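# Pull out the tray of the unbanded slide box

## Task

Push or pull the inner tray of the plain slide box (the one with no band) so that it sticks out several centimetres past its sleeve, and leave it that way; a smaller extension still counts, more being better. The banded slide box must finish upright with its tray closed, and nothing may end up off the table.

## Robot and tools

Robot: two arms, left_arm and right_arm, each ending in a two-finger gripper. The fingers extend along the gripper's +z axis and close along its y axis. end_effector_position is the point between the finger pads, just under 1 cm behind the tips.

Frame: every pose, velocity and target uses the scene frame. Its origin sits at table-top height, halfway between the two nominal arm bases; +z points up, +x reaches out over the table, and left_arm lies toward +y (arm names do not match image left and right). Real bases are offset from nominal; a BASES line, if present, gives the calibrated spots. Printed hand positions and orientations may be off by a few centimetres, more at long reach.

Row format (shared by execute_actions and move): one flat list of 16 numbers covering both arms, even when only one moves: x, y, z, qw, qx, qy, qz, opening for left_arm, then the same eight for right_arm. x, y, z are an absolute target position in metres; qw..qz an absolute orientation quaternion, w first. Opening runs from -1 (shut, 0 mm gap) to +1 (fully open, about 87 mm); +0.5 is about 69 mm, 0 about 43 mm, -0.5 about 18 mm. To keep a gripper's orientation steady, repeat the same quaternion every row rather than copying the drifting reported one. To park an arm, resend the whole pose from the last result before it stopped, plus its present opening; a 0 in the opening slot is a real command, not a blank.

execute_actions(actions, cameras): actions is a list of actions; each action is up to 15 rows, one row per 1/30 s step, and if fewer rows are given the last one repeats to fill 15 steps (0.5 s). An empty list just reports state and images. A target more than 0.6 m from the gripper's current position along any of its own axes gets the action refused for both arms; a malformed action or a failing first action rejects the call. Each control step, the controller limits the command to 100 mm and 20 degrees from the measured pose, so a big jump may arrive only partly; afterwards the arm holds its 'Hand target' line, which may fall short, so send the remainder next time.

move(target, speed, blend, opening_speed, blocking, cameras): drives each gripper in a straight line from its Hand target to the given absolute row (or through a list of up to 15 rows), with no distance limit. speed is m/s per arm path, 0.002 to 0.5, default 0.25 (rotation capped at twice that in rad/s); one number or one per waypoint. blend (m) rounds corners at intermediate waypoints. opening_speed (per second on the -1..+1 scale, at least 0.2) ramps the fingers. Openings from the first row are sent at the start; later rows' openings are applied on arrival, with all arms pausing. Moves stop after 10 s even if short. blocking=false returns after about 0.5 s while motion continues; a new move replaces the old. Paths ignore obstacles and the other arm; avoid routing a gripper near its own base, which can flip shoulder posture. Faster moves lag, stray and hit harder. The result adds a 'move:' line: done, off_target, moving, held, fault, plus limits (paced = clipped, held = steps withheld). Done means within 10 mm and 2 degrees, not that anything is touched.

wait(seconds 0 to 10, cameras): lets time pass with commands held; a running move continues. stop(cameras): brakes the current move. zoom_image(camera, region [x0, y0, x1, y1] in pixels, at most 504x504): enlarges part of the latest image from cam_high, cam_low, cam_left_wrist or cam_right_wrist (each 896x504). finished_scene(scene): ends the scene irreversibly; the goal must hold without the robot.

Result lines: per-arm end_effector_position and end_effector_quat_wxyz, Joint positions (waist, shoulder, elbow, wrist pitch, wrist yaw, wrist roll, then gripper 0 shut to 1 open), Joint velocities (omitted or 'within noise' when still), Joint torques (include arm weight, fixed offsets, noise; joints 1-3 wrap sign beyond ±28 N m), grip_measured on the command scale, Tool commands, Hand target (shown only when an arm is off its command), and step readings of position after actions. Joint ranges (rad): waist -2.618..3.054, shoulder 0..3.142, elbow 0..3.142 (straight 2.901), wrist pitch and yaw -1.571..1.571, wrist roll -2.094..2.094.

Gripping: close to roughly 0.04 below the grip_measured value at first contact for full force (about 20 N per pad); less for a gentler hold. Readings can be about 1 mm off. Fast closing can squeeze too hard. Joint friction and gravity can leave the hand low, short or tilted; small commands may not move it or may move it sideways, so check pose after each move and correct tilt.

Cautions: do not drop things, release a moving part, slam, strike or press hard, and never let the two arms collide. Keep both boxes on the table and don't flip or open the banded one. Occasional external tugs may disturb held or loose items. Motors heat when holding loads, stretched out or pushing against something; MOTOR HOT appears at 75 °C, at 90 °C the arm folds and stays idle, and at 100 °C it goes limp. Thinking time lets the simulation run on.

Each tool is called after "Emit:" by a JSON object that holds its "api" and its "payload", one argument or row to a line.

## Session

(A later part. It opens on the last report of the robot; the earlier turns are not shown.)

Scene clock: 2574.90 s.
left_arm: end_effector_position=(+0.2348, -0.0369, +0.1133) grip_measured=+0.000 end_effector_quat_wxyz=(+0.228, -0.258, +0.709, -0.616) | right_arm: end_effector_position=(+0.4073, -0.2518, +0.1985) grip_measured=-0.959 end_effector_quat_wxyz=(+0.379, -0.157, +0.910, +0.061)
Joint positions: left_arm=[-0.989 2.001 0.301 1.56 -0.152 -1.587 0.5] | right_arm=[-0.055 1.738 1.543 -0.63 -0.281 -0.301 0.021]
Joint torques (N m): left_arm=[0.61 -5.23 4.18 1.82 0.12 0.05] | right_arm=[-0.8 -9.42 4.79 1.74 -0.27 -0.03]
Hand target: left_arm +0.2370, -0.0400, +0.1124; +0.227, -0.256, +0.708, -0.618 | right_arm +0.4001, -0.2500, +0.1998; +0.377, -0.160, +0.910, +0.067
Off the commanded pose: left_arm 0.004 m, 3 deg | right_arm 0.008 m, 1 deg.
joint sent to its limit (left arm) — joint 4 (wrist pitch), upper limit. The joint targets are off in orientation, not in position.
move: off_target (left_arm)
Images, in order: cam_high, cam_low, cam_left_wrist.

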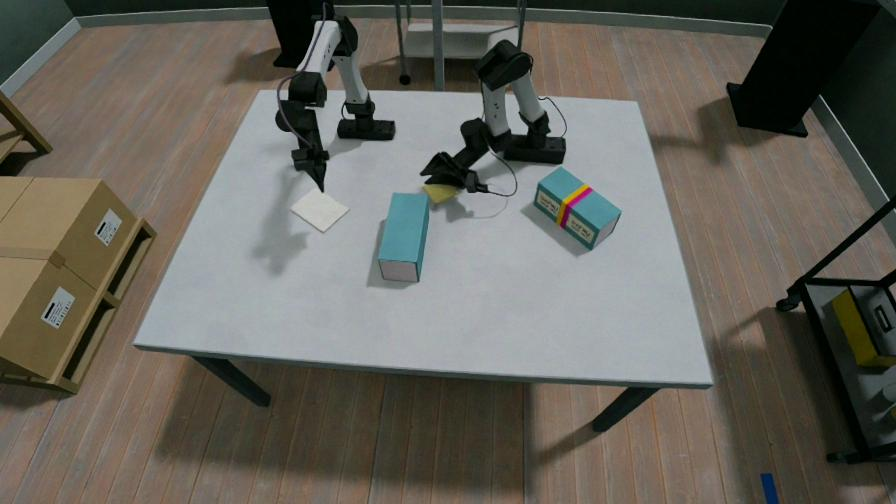

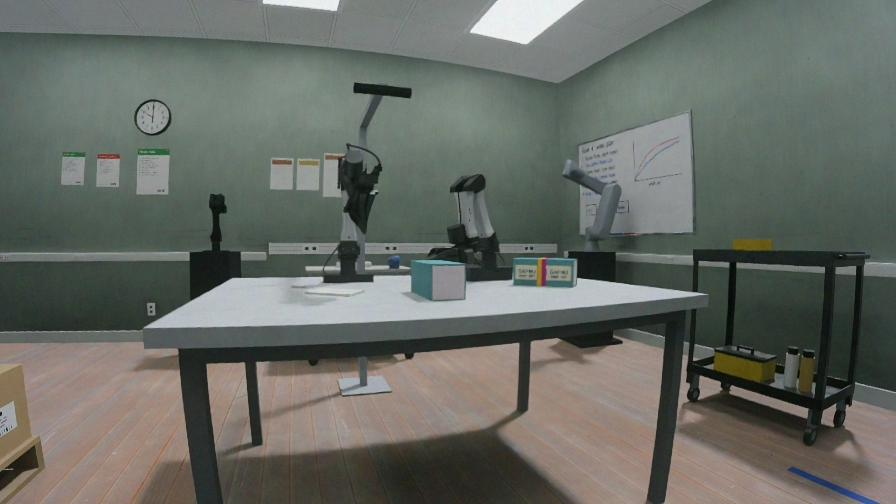

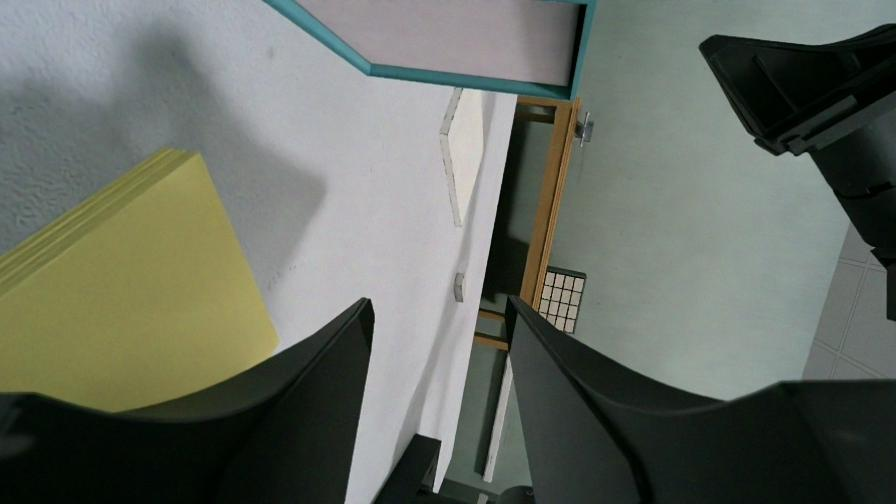

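Emit:
{"api": "move", "payload": {
  "target": [
    [0.2595,-0.041,0.112,0.2311,-0.2522,0.6928,-0.6348,0,0.40,-0.25,0.2,0.377,-0.1605,0.91,0.0665,-1]
  ],
  "speed": 0.06,
  "cameras": ["cam_high","cam_low","cam_left_wrist"]
}}

Emit:
{"api": "zoom_image", "payload": {
  "camera": "cam_low",
  "region": [390, 210, 550, 310]
}}

Emit:
{"api": "zoom_image", "payload": {
  "camera": "cam_high",
  "region": [340, 130, 540, 250]
}}

Scene clock: 2591.73 s.
left_arm: end_effector_position=(+0.2564, -0.0389, +0.1146) grip_measured=+0.000 end_effector_quat_wxyz=(+0.226, -0.258, +0.703, -0.623) | right_arm: end_effector_position=(+0.4073, -0.2518, +0.1985) grip_measured=-0.959 end_effector_quat_wxyz=(+0.379, -0.157, +0.910, +0.061)
Joint positions: left_arm=[-0.916 2.037 0.355 1.561 -0.077 -1.584 0.5] | right_arm=[-0.055 1.738 1.543 -0.63 -0.281 -0.301 0.021]
Joint torques (N m): left_arm=[0.59 -5.5 4.22 1.87 0.09 0.13] | right_arm=[-0.81 -9.42 4.79 1.74 -0.27 -0.02]
Hand target: left_arm +0.2595, -0.0410, +0.1123; +0.228, -0.255, +0.703, -0.624 | right_arm +0.4001, -0.2500, +0.1998; +0.377, -0.160, +0.910, +0.066
Off the commanded pose: left_arm 0.005 m, 2 deg | right_arm 0.008 m, 1 deg.
joint sent to its limit (left arm) — joint 4 (wrist pitch), upper limit. The joint targets still meet the commanded pose.
move: done
Images, in order: cam_high, cam_low, cam_left_wrist.

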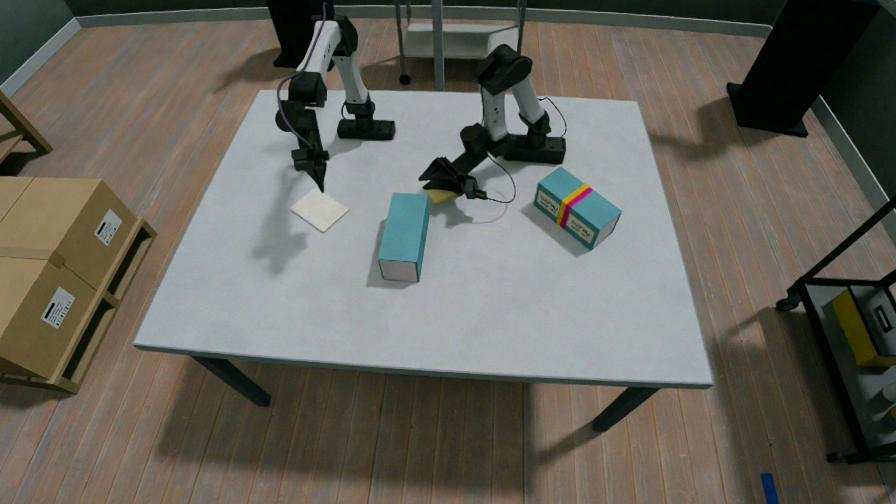

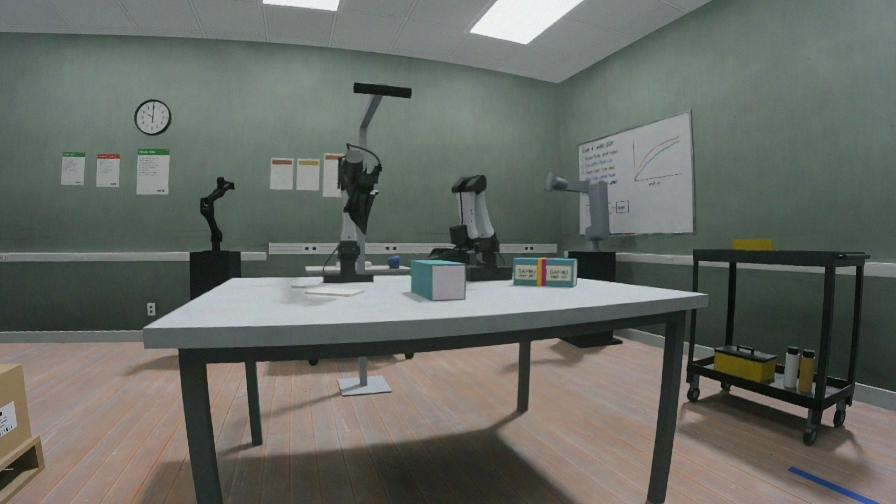

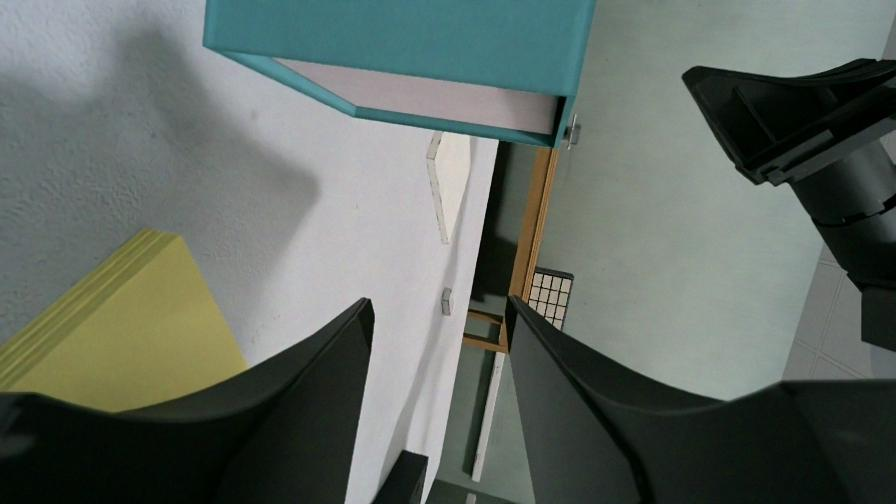

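Scaled by 3.150 from the camera's 896x504 image, which has a finer 1280x720 frame.

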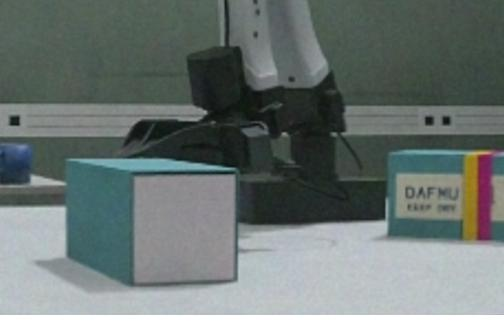

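Scaled by 2.520 from the camera's 896x504 image, which has a finer 1280x720 frame.

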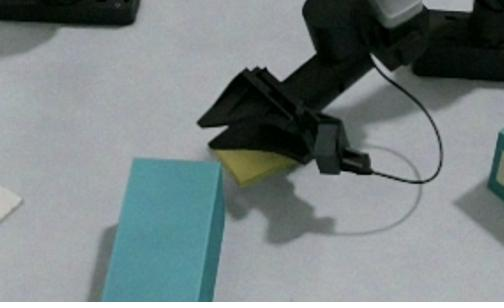

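Emit:
{"api": "move", "payload": {
  "target": [
    [0.277,-0.055,0.110,0.2311,-0.2522,0.6928,-0.6348,0,0.40,-0.25,0.2,0.377,-0.1605,0.91,0.0665,-1]
  ],
  "speed": 0.06,
  "cameras": ["cam_high","cam_low","cam_left_wrist"]
}}

Emit:
{"api": "zoom_image", "payload": {
  "camera": "cam_high",
  "region": [340, 130, 540, 250]
}}

Scene clock: 2607.33 s.
left_arm: end_effector_position=(+0.2734, -0.0534, +0.1134) grip_measured=+0.000 end_effector_quat_wxyz=(+0.228, -0.256, +0.695, -0.632) | right_arm: end_effector_position=(+0.4073, -0.2518, +0.1985) grip_measured=-0.959 end_effector_quat_wxyz=(+0.379, -0.157, +0.910, +0.061)
Joint positions: left_arm=[-0.895 2.103 0.444 1.562 -0.055 -1.582 0.5] | right_arm=[-0.055 1.738 1.543 -0.63 -0.281 -0.301 0.021]
Joint torques (N m): left_arm=[0.8 -6.06 4.6 1.9 0.11 0.11] | right_arm=[-0.8 -9.4 4.79 1.74 -0.27 -0.03]
Hand target: left_arm +0.2770, -0.0550, +0.1102; +0.230, -0.253, +0.696, -0.632 | right_arm +0.4001, -0.2500, +0.1998; +0.377, -0.160, +0.910, +0.066
Off the commanded pose: left_arm 0.005 m, 1 deg | right_arm 0.008 m, 1 deg.
joint sent to its limit (left arm) — joint 4 (wrist pitch), upper limit. The joint targets still meet the commanded pose.
move: done
Images, in order: cam_high, cam_low, cam_left_wrist.

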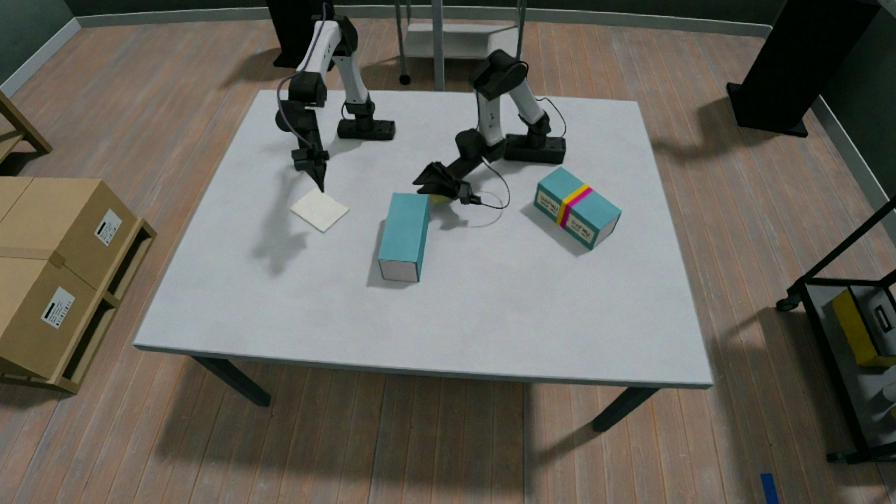

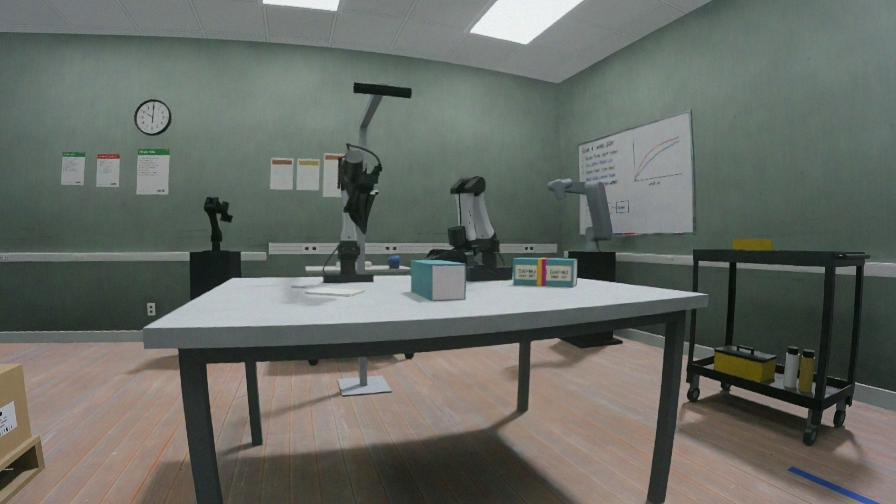

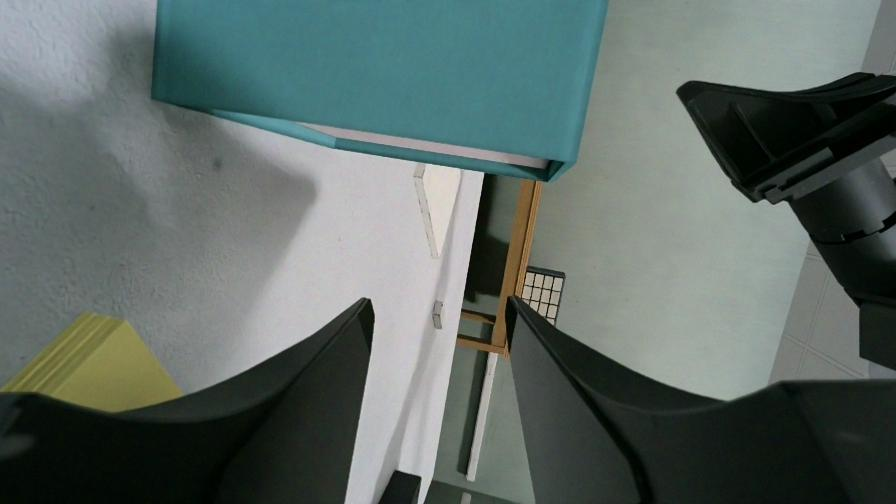

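Scaled by 2.520 from the camera's 896x504 image, which has a finer 1280x720 frame.

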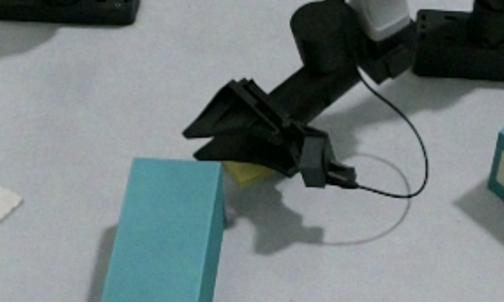

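Emit:
{"api": "move", "payload": {
  "target": [
    [0.3025,-0.068,0.110,0.2311,-0.2522,0.6928,-0.6348,0,0.40,-0.25,0.2,0.377,-0.1605,0.91,0.0665,-1]
  ],
  "speed": 0.04,
  "cameras": ["cam_high","cam_low","cam_left_wrist"]
}}

Emit:
{"api": "zoom_image", "payload": {
  "camera": "cam_high",
  "region": [340, 130, 540, 250]
}}

Emit:
{"api": "zoom_image", "payload": {
  "camera": "cam_low",
  "region": [390, 210, 550, 310]
}}

Scene clock: 2623.10 s.
left_arm: end_effector_position=(+0.2987, -0.0663, +0.1175) grip_measured=+0.000 end_effector_quat_wxyz=(+0.231, -0.254, +0.687, -0.640) | right_arm: end_effector_position=(+0.4073, -0.2517, +0.1985) grip_measured=-0.959 end_effector_quat_wxyz=(+0.379, -0.157, +0.910, +0.062)
Joint positions: left_arm=[-0.853 2.139 0.549 1.516 -0.014 -1.579 0.5] | right_arm=[-0.055 1.738 1.543 -0.63 -0.281 -0.301 0.021]
Joint torques (N m): left_arm=[0.65 -6.68 5.07 1.65 0.11 0.1] | right_arm=[-0.81 -9.4 4.81 1.74 -0.27 -0.03]
Hand target: left_arm +0.3023, -0.0677, +0.1100; +0.231, -0.252, +0.693, -0.635 | right_arm +0.4001, -0.2500, +0.1999; +0.377, -0.160, +0.910, +0.067
Off the commanded pose: left_arm 0.009 m, 1 deg | right_arm 0.008 m, 1 deg.
move: done
Images, in order: cam_high, cam_low, cam_left_wrist.

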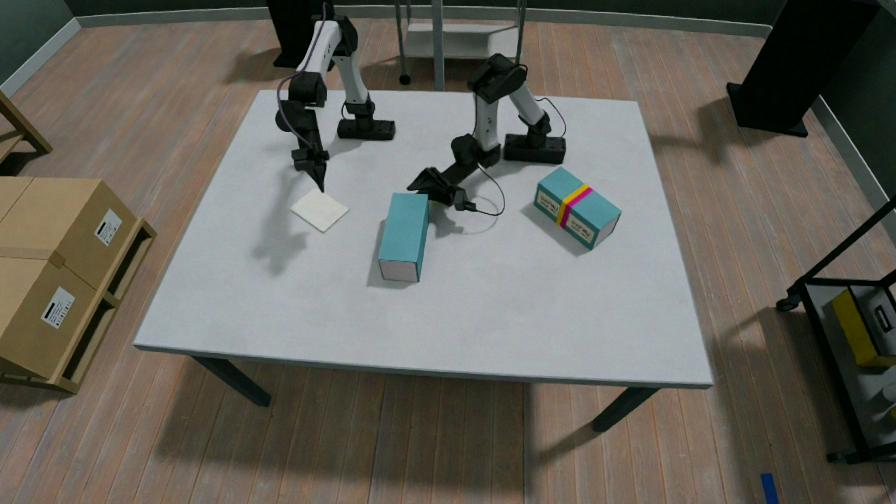

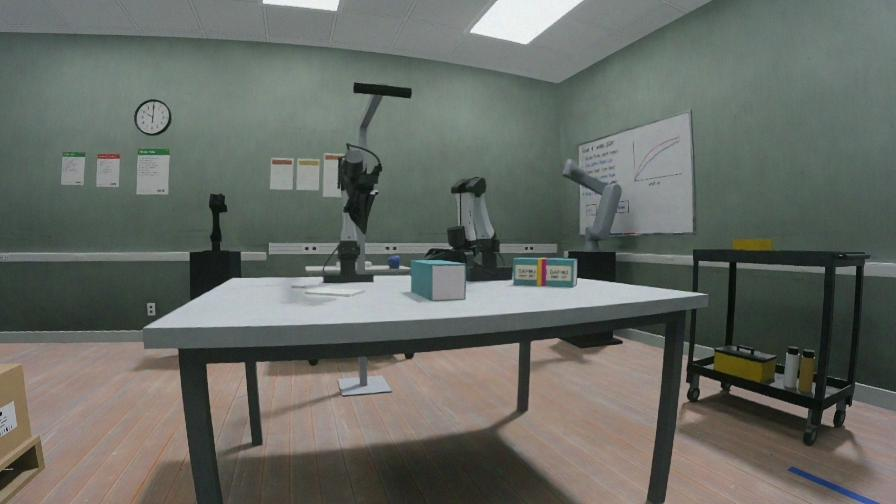

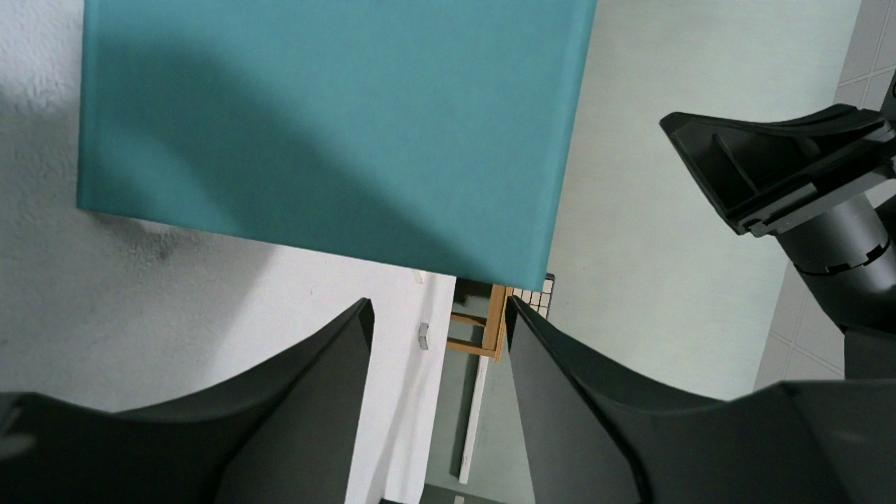

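Scaled by 2.520 from the camera's 896x504 image, which has a finer 1280x720 frame.

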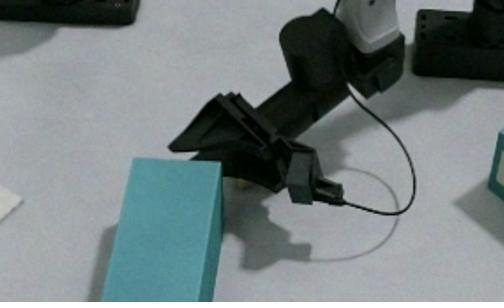

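Scaled by 3.150 from the camera's 896x504 image, which has a finer 1280x720 frame.

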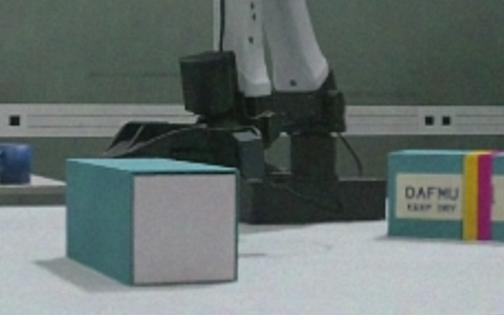

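Emit:
{"api": "move", "payload": {
  "target": [
    [0.3025,-0.068,0.110,0.2311,-0.2522,0.6928,-0.6348,-1,0.40,-0.25,0.2,0.377,-0.1605,0.91,0.0665,-1]
  ],
  "speed": 0.04,
  "opening_speed": 0.7,
  "cameras": ["cam_high","cam_low","cam_left_wrist"]
}}

Emit:
{"api": "zoom_image", "payload": {
  "camera": "cam_high",
  "region": [340, 130, 540, 250]
}}

Emit:
{"api": "zoom_image", "payload": {
  "camera": "cam_low",
  "region": [390, 210, 550, 310]
}}

Scene clock: 2639.63 s.
left_arm: end_effector_position=(+0.2984, -0.0664, +0.1172) grip_measured=-1.000 end_effector_quat_wxyz=(+0.231, -0.253, +0.688, -0.640) | right_arm: end_effector_position=(+0.4073, -0.2517, +0.1985) grip_measured=-0.959 end_effector_quat_wxyz=(+0.379, -0.157, +0.910, +0.062)
Joint positions: left_arm=[-0.853 2.139 0.549 1.515 -0.012 -1.578 0] | right_arm=[-0.055 1.738 1.543 -0.63 -0.281 -0.301 0.021]
Joint torques (N m): left_arm=[0.68 -6.61 5.03 1.72 0.11 0.07] | right_arm=[-0.8 -9.42 4.78 1.74 -0.27 -0.03]
Hand target: left_arm +0.3023, -0.0678, +0.1100; +0.231, -0.252, +0.693, -0.635 | right_arm +0.4001, -0.2500, +0.1999; +0.377, -0.160, +0.910, +0.067
Off the commanded pose: left_arm 0.008 m, 1 deg | right_arm 0.008 m, 1 deg.
move: done
Images, in order: cam_high, cam_low, cam_left_wrist.

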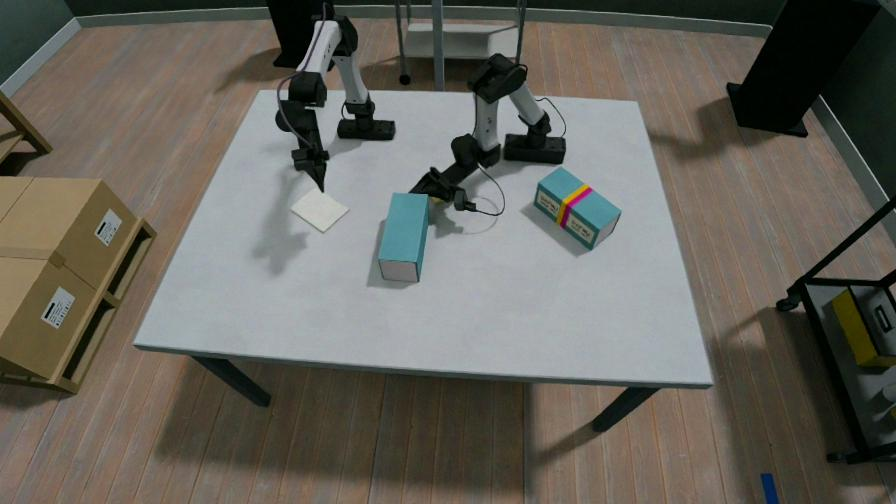

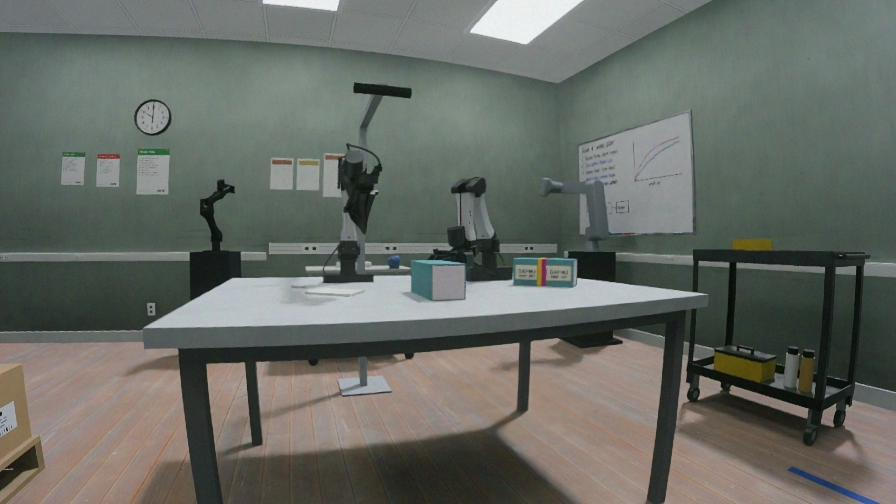

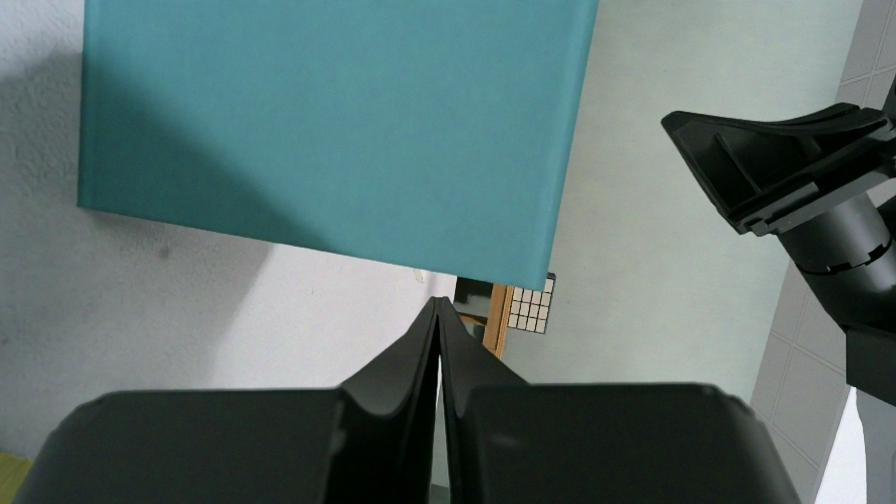

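Scaled by 2.520 from the camera's 896x504 image, which has a finer 1280x720 frame.

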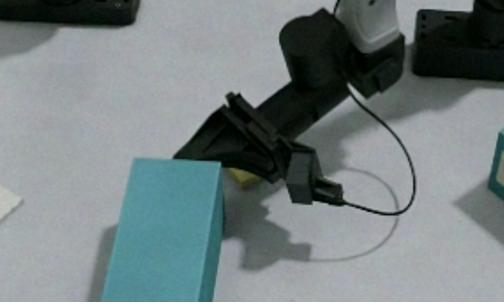

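Scaled by 3.150 from the camera's 896x504 image, which has a finer 1280x720 frame.

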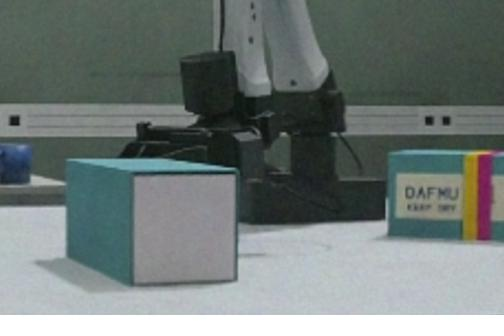

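Emit:
{"api": "move", "payload": {
  "target": [
    [0.3015,-0.067,0.110,0.2311,-0.2522,0.6928,-0.6348,0,0.40,-0.25,0.2,0.377,-0.1605,0.91,0.0665,-1],
    [0.316,-0.078,0.1075,0.2311,-0.2522,0.6928,-0.6348,0,0.40,-0.25,0.2,0.377,-0.1605,0.91,0.0665,-1],
    [0.316,-0.078,0.1075,0.2311,-0.2522,0.6928,-0.6348,-1,0.40,-0.25,0.2,0.377,-0.1605,0.91,0.0665,-1]
  ],
  "speed": 0.04,
  "opening_speed": 0.9,
  "cameras": ["cam_high","cam_low","cam_left_wrist"]
}}

Emit:
{"api": "zoom_image", "payload": {
  "camera": "cam_high",
  "region": [340, 130, 540, 250]
}}

Scene clock: 2654.20 s.
left_arm: end_effector_position=(+0.3108, -0.0768, +0.1148) grip_measured=-1.000 end_effector_quat_wxyz=(+0.229, -0.252, +0.689, -0.640) | right_arm: end_effector_position=(+0.4073, -0.2517, +0.1985) grip_measured=-0.959 end_effector_quat_wxyz=(+0.379, -0.157, +0.910, +0.062)
Joint positions: left_arm=[-0.841 2.17 0.618 1.477 0.003 -1.577 0] | right_arm=[-0.055 1.738 1.543 -0.63 -0.281 -0.301 0.021]
Joint torques (N m): left_arm=[0.76 -7.28 5.53 1.71 0.1 0.13] | right_arm=[-0.8 -9.42 4.79 1.74 -0.27 -0.03]
Hand target: left_arm +0.3158, -0.0778, +0.1075; +0.231, -0.252, +0.693, -0.635 | right_arm +0.4001, -0.2500, +0.1999; +0.377, -0.160, +0.910, +0.067
Off the commanded pose: left_arm 0.009 m, 1 deg | right_arm 0.008 m, 1 deg.
move: done
Images, in order: cam_high, cam_low, cam_left_wrist.

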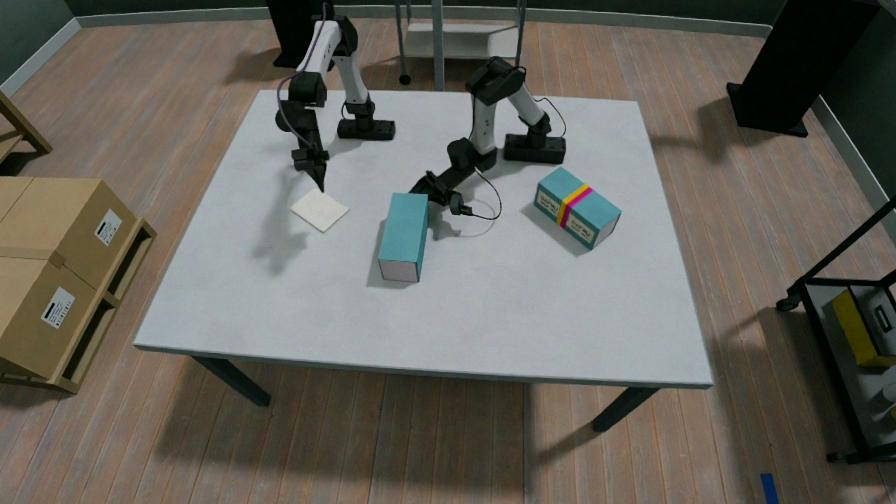

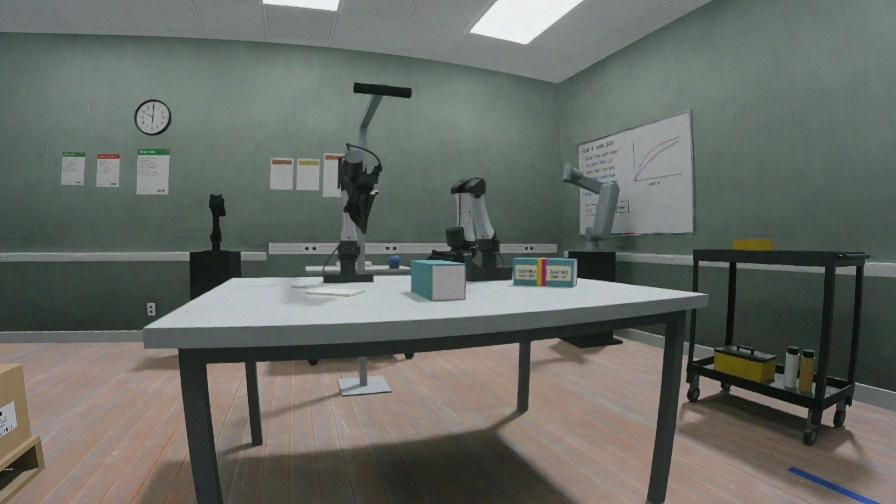

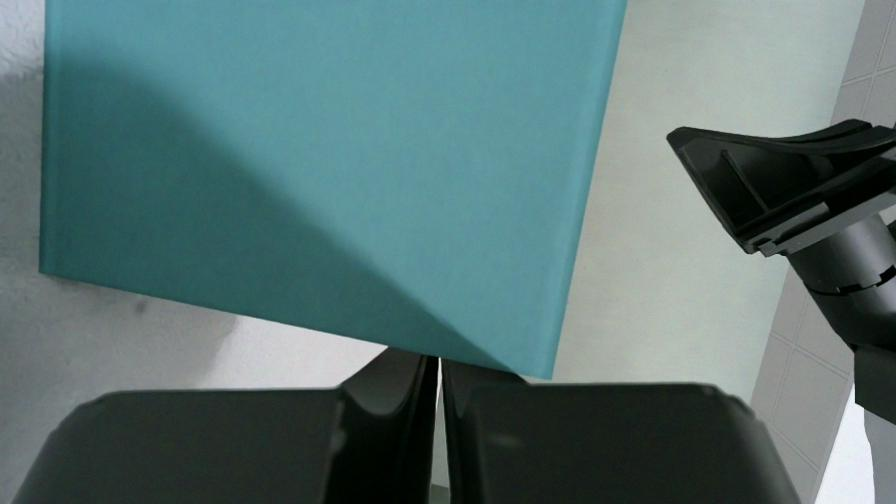

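Scaled by 2.520 from the camera's 896x504 image, which has a finer 1280x720 frame.

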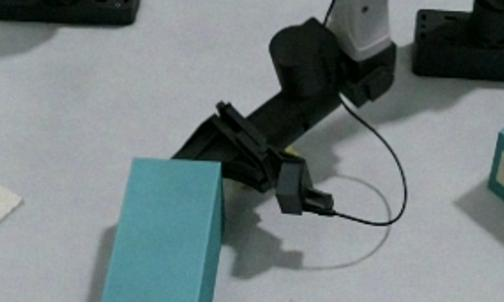

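Emit:
{"api": "move", "payload": {
  "target": [
    [0.297,-0.062,0.110,0.2311,-0.2522,0.6928,-0.6348,-1,0.40,-0.25,0.2,0.377,-0.1605,0.91,0.0665,-1],
    [0.296,-0.060,0.133,0.2311,-0.2522,0.6928,-0.6348,0,0.40,-0.25,0.2,0.377,-0.1605,0.91,0.0665,-1],
    [0.314,-0.077,0.133,0.2311,-0.2522,0.6928,-0.6348,0,0.40,-0.25,0.2,0.377,-0.1605,0.91,0.0665,-1]
  ],
  "speed": 0.05,
  "cameras": ["cam_high","cam_low","cam_left_wrist"]
}}

Emit:
{"api": "zoom_image", "payload": {
  "camera": "cam_high",
  "region": [340, 130, 540, 250]
}}

Scene clock: 2671.53 s.
left_arm: end_effector_position=(+0.3092, -0.0749, +0.1320) grip_measured=+0.000 end_effector_quat_wxyz=(+0.227, -0.254, +0.694, -0.635) | right_arm: end_effector_position=(+0.4073, -0.2517, +0.1985) grip_measured=-0.959 end_effector_quat_wxyz=(+0.379, -0.157, +0.910, +0.062)
Joint positions: left_arm=[-0.841 2.064 0.602 1.371 0.003 -1.577 0.5] | right_arm=[-0.055 1.738 1.543 -0.63 -0.281 -0.301 0.021]
Joint torques (N m): left_arm=[0.58 -8.7 5.85 1.66 0.07 0.12] | right_arm=[-0.79 -9.4 4.79 1.75 -0.27 -0.02]
Hand target: left_arm +0.3139, -0.0769, +0.1331; +0.231, -0.252, +0.693, -0.635 | right_arm +0.4001, -0.2500, +0.1999; +0.377, -0.160, +0.910, +0.066
Off the commanded pose: left_arm 0.005 m, 0 deg | right_arm 0.008 m, 1 deg.
move: done
Images, in order: cam_high, cam_low, cam_left_wrist.

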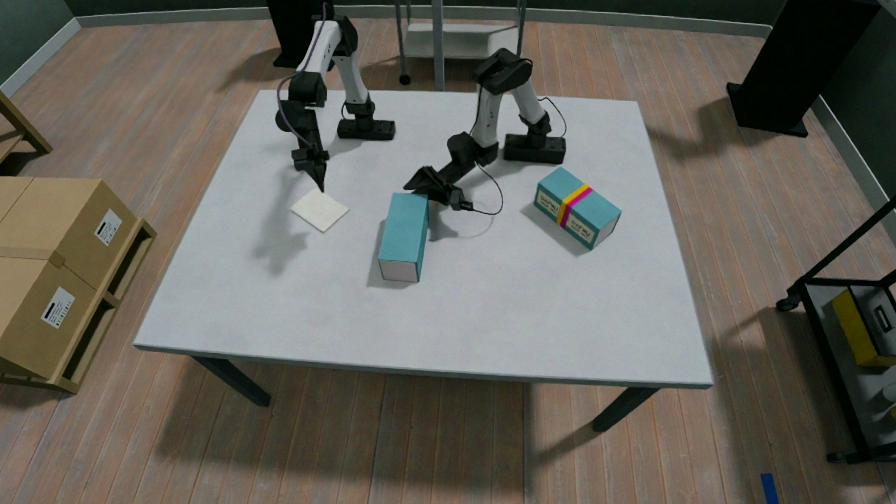

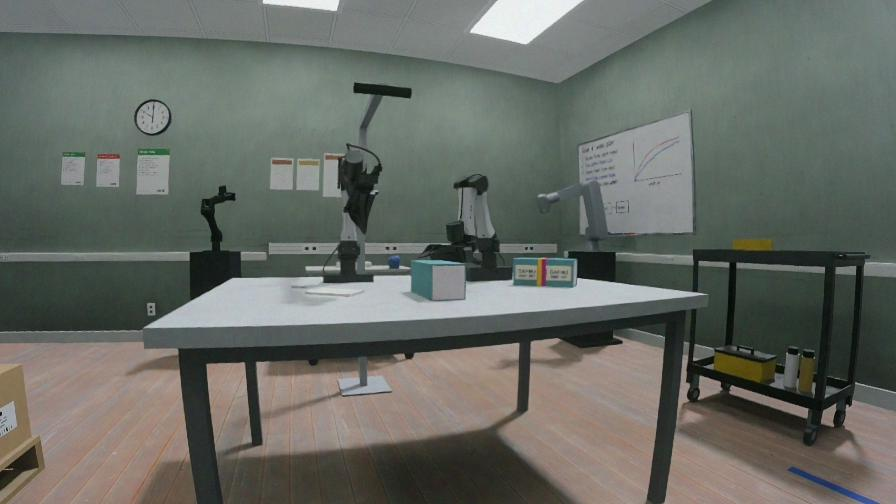

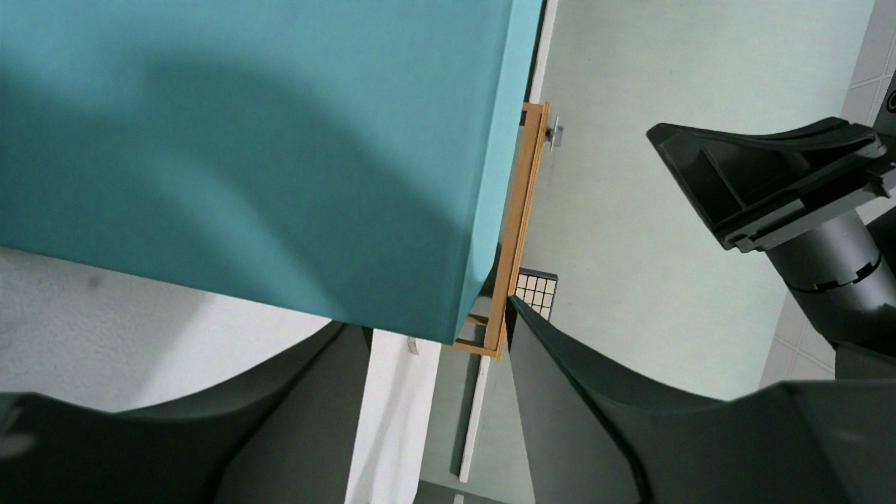

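Scaled by 2.520 from the camera's 896x504 image, which has a finer 1280x720 frame.

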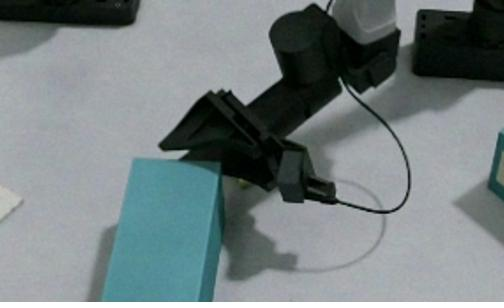

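Emit:
{"api": "move", "payload": {
  "target": [
    [0.314,-0.077,0.133,0.2311,-0.2522,0.6928,-0.6348,-1,0.40,-0.25,0.2,0.377,-0.1605,0.91,0.0665,-1]
  ],
  "speed": 0.05,
  "opening_speed": 0.7,
  "cameras": ["cam_high","cam_left_wrist"]
}}

Emit:
{"api": "zoom_image", "payload": {
  "camera": "cam_high",
  "region": [340, 130, 540, 250]
}}

Scene clock: 2679.77 s.
left_arm: end_effector_position=(+0.3092, -0.0749, +0.1318) grip_measured=-1.000 end_effector_quat_wxyz=(+0.227, -0.254, +0.694, -0.634) | right_arm: end_effector_position=(+0.4073, -0.2517, +0.1985) grip_measured=-0.959 end_effector_quat_wxyz=(+0.379, -0.157, +0.910, +0.062)
Joint positions: left_arm=[-0.841 2.064 0.602 1.37 0.003 -1.577 0] | right_arm=[-0.055 1.738 1.543 -0.63 -0.281 -0.301 0.021]
Joint torques (N m): left_arm=[0.5 -8.5 5.93 1.71 0.09 0.08] | right_arm=[-0.81 -9.4 4.81 1.74 -0.27 -0.03]
Hand target: left_arm +0.3139, -0.0769, +0.1331; +0.231, -0.252, +0.693, -0.635 | right_arm +0.4001, -0.2500, +0.1999; +0.377, -0.160, +0.910, +0.066
Off the commanded pose: left_arm 0.005 m, 0 deg | right_arm 0.008 m, 1 deg.
move: done
Images, in order: cam_high, cam_left_wrist.

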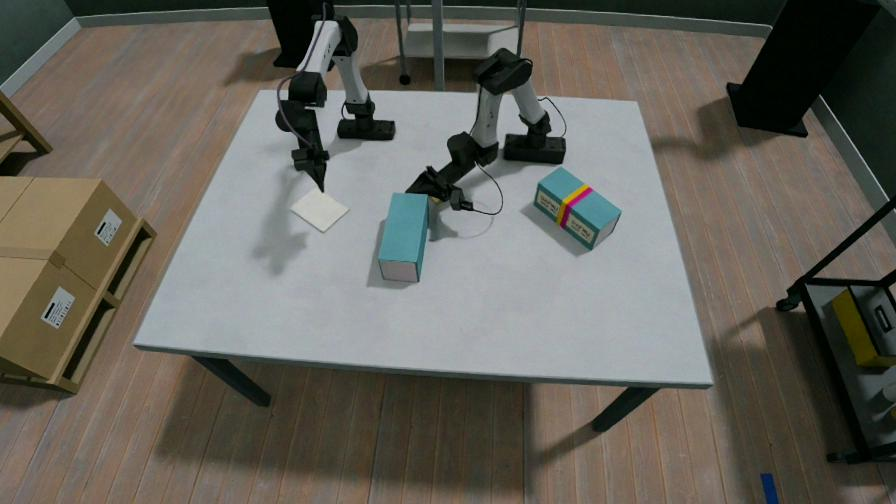

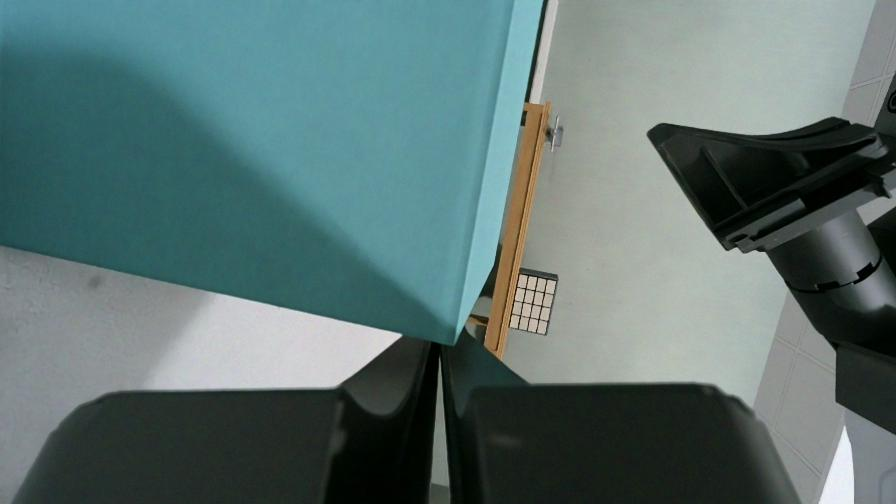

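Scaled by 2.520 from the camera's 896x504 image, which has a finer 1280x720 frame.

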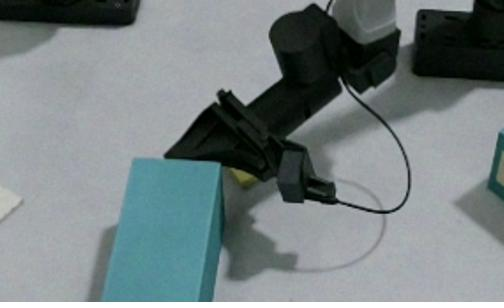

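Emit:
{"api": "move", "payload": {
  "target": [
    [0.304,-0.066,0.133,0.2311,-0.2522,0.6928,-0.6348,-1,0.40,-0.25,0.2,0.377,-0.1605,0.91,0.0665,-1],
    [0.304,-0.066,0.143,0.2311,-0.2522,0.6928,-0.6348,-0.2,0.40,-0.25,0.2,0.377,-0.1605,0.91,0.0665,-1],
    [0.321,-0.084,0.143,0.2311,-0.2522,0.6928,-0.6348,-0.2,0.40,-0.25,0.2,0.377,-0.1605,0.91,0.0665,-1],
    [0.321,-0.084,0.143,0.2311,-0.2522,0.6928,-0.6348,-1,0.40,-0.25,0.2,0.377,-0.1605,0.91,0.0665,-1]
  ],
  "speed": 0.05,
  "opening_speed": 0.9,
  "cameras": ["cam_high","cam_left_wrist"]
}}

Emit:
{"api": "zoom_image", "payload": {
  "camera": "cam_high",
  "region": [340, 130, 540, 250]
}}

Scene clock: 2703.10 s.
left_arm: end_effector_position=(+0.3153, -0.0823, +0.1438) grip_measured=-1.000 end_effector_quat_wxyz=(+0.228, -0.253, +0.693, -0.636) | right_arm: end_effector_position=(+0.4073, -0.2517, +0.1985) grip_measured=-0.959 end_effector_quat_wxyz=(+0.379, -0.157, +0.910, +0.062)
Joint positions: left_arm=[-0.841 2.032 0.643 1.301 0.004 -1.577 0] | right_arm=[-0.055 1.738 1.543 -0.63 -0.281 -0.301 0.021]
Joint torques (N m): left_arm=[0.91 -8.29 6.72 1.75 0.11 0.04] | right_arm=[-0.81 -9.39 4.79 1.74 -0.26 -0.02]
Hand target: left_arm +0.3209, -0.0839, +0.1431; +0.231, -0.252, +0.693, -0.635 | right_arm +0.4001, -0.2500, +0.1999; +0.377, -0.160, +0.910, +0.066
Off the commanded pose: left_arm 0.006 m, 0 deg | right_arm 0.008 m, 1 deg.
move: done
Images, in order: cam_high, cam_left_wrist.

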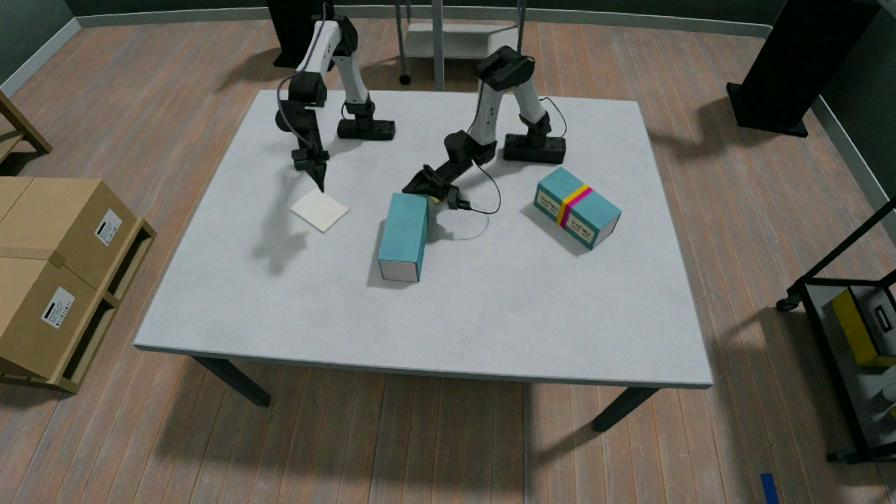

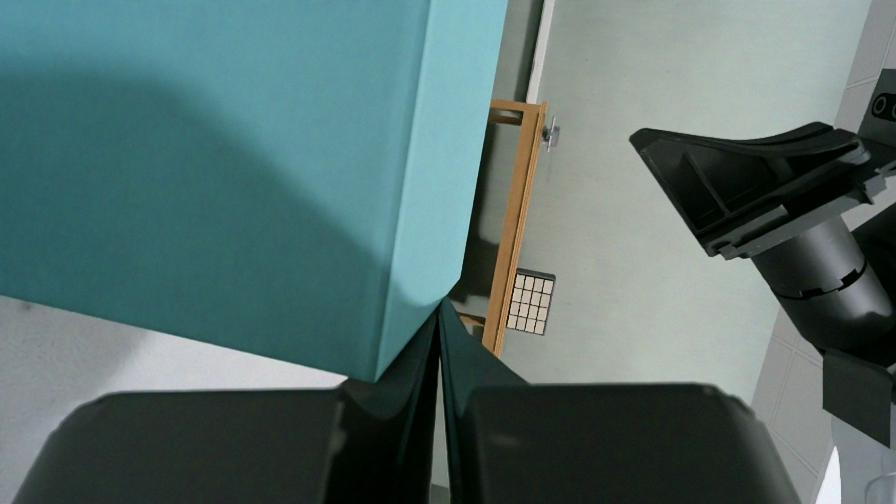

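Scaled by 2.520 from the camera's 896x504 image, which has a finer 1280x720 frame.

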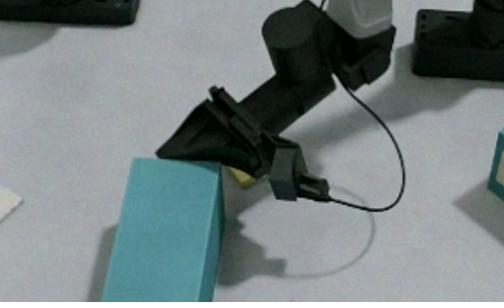

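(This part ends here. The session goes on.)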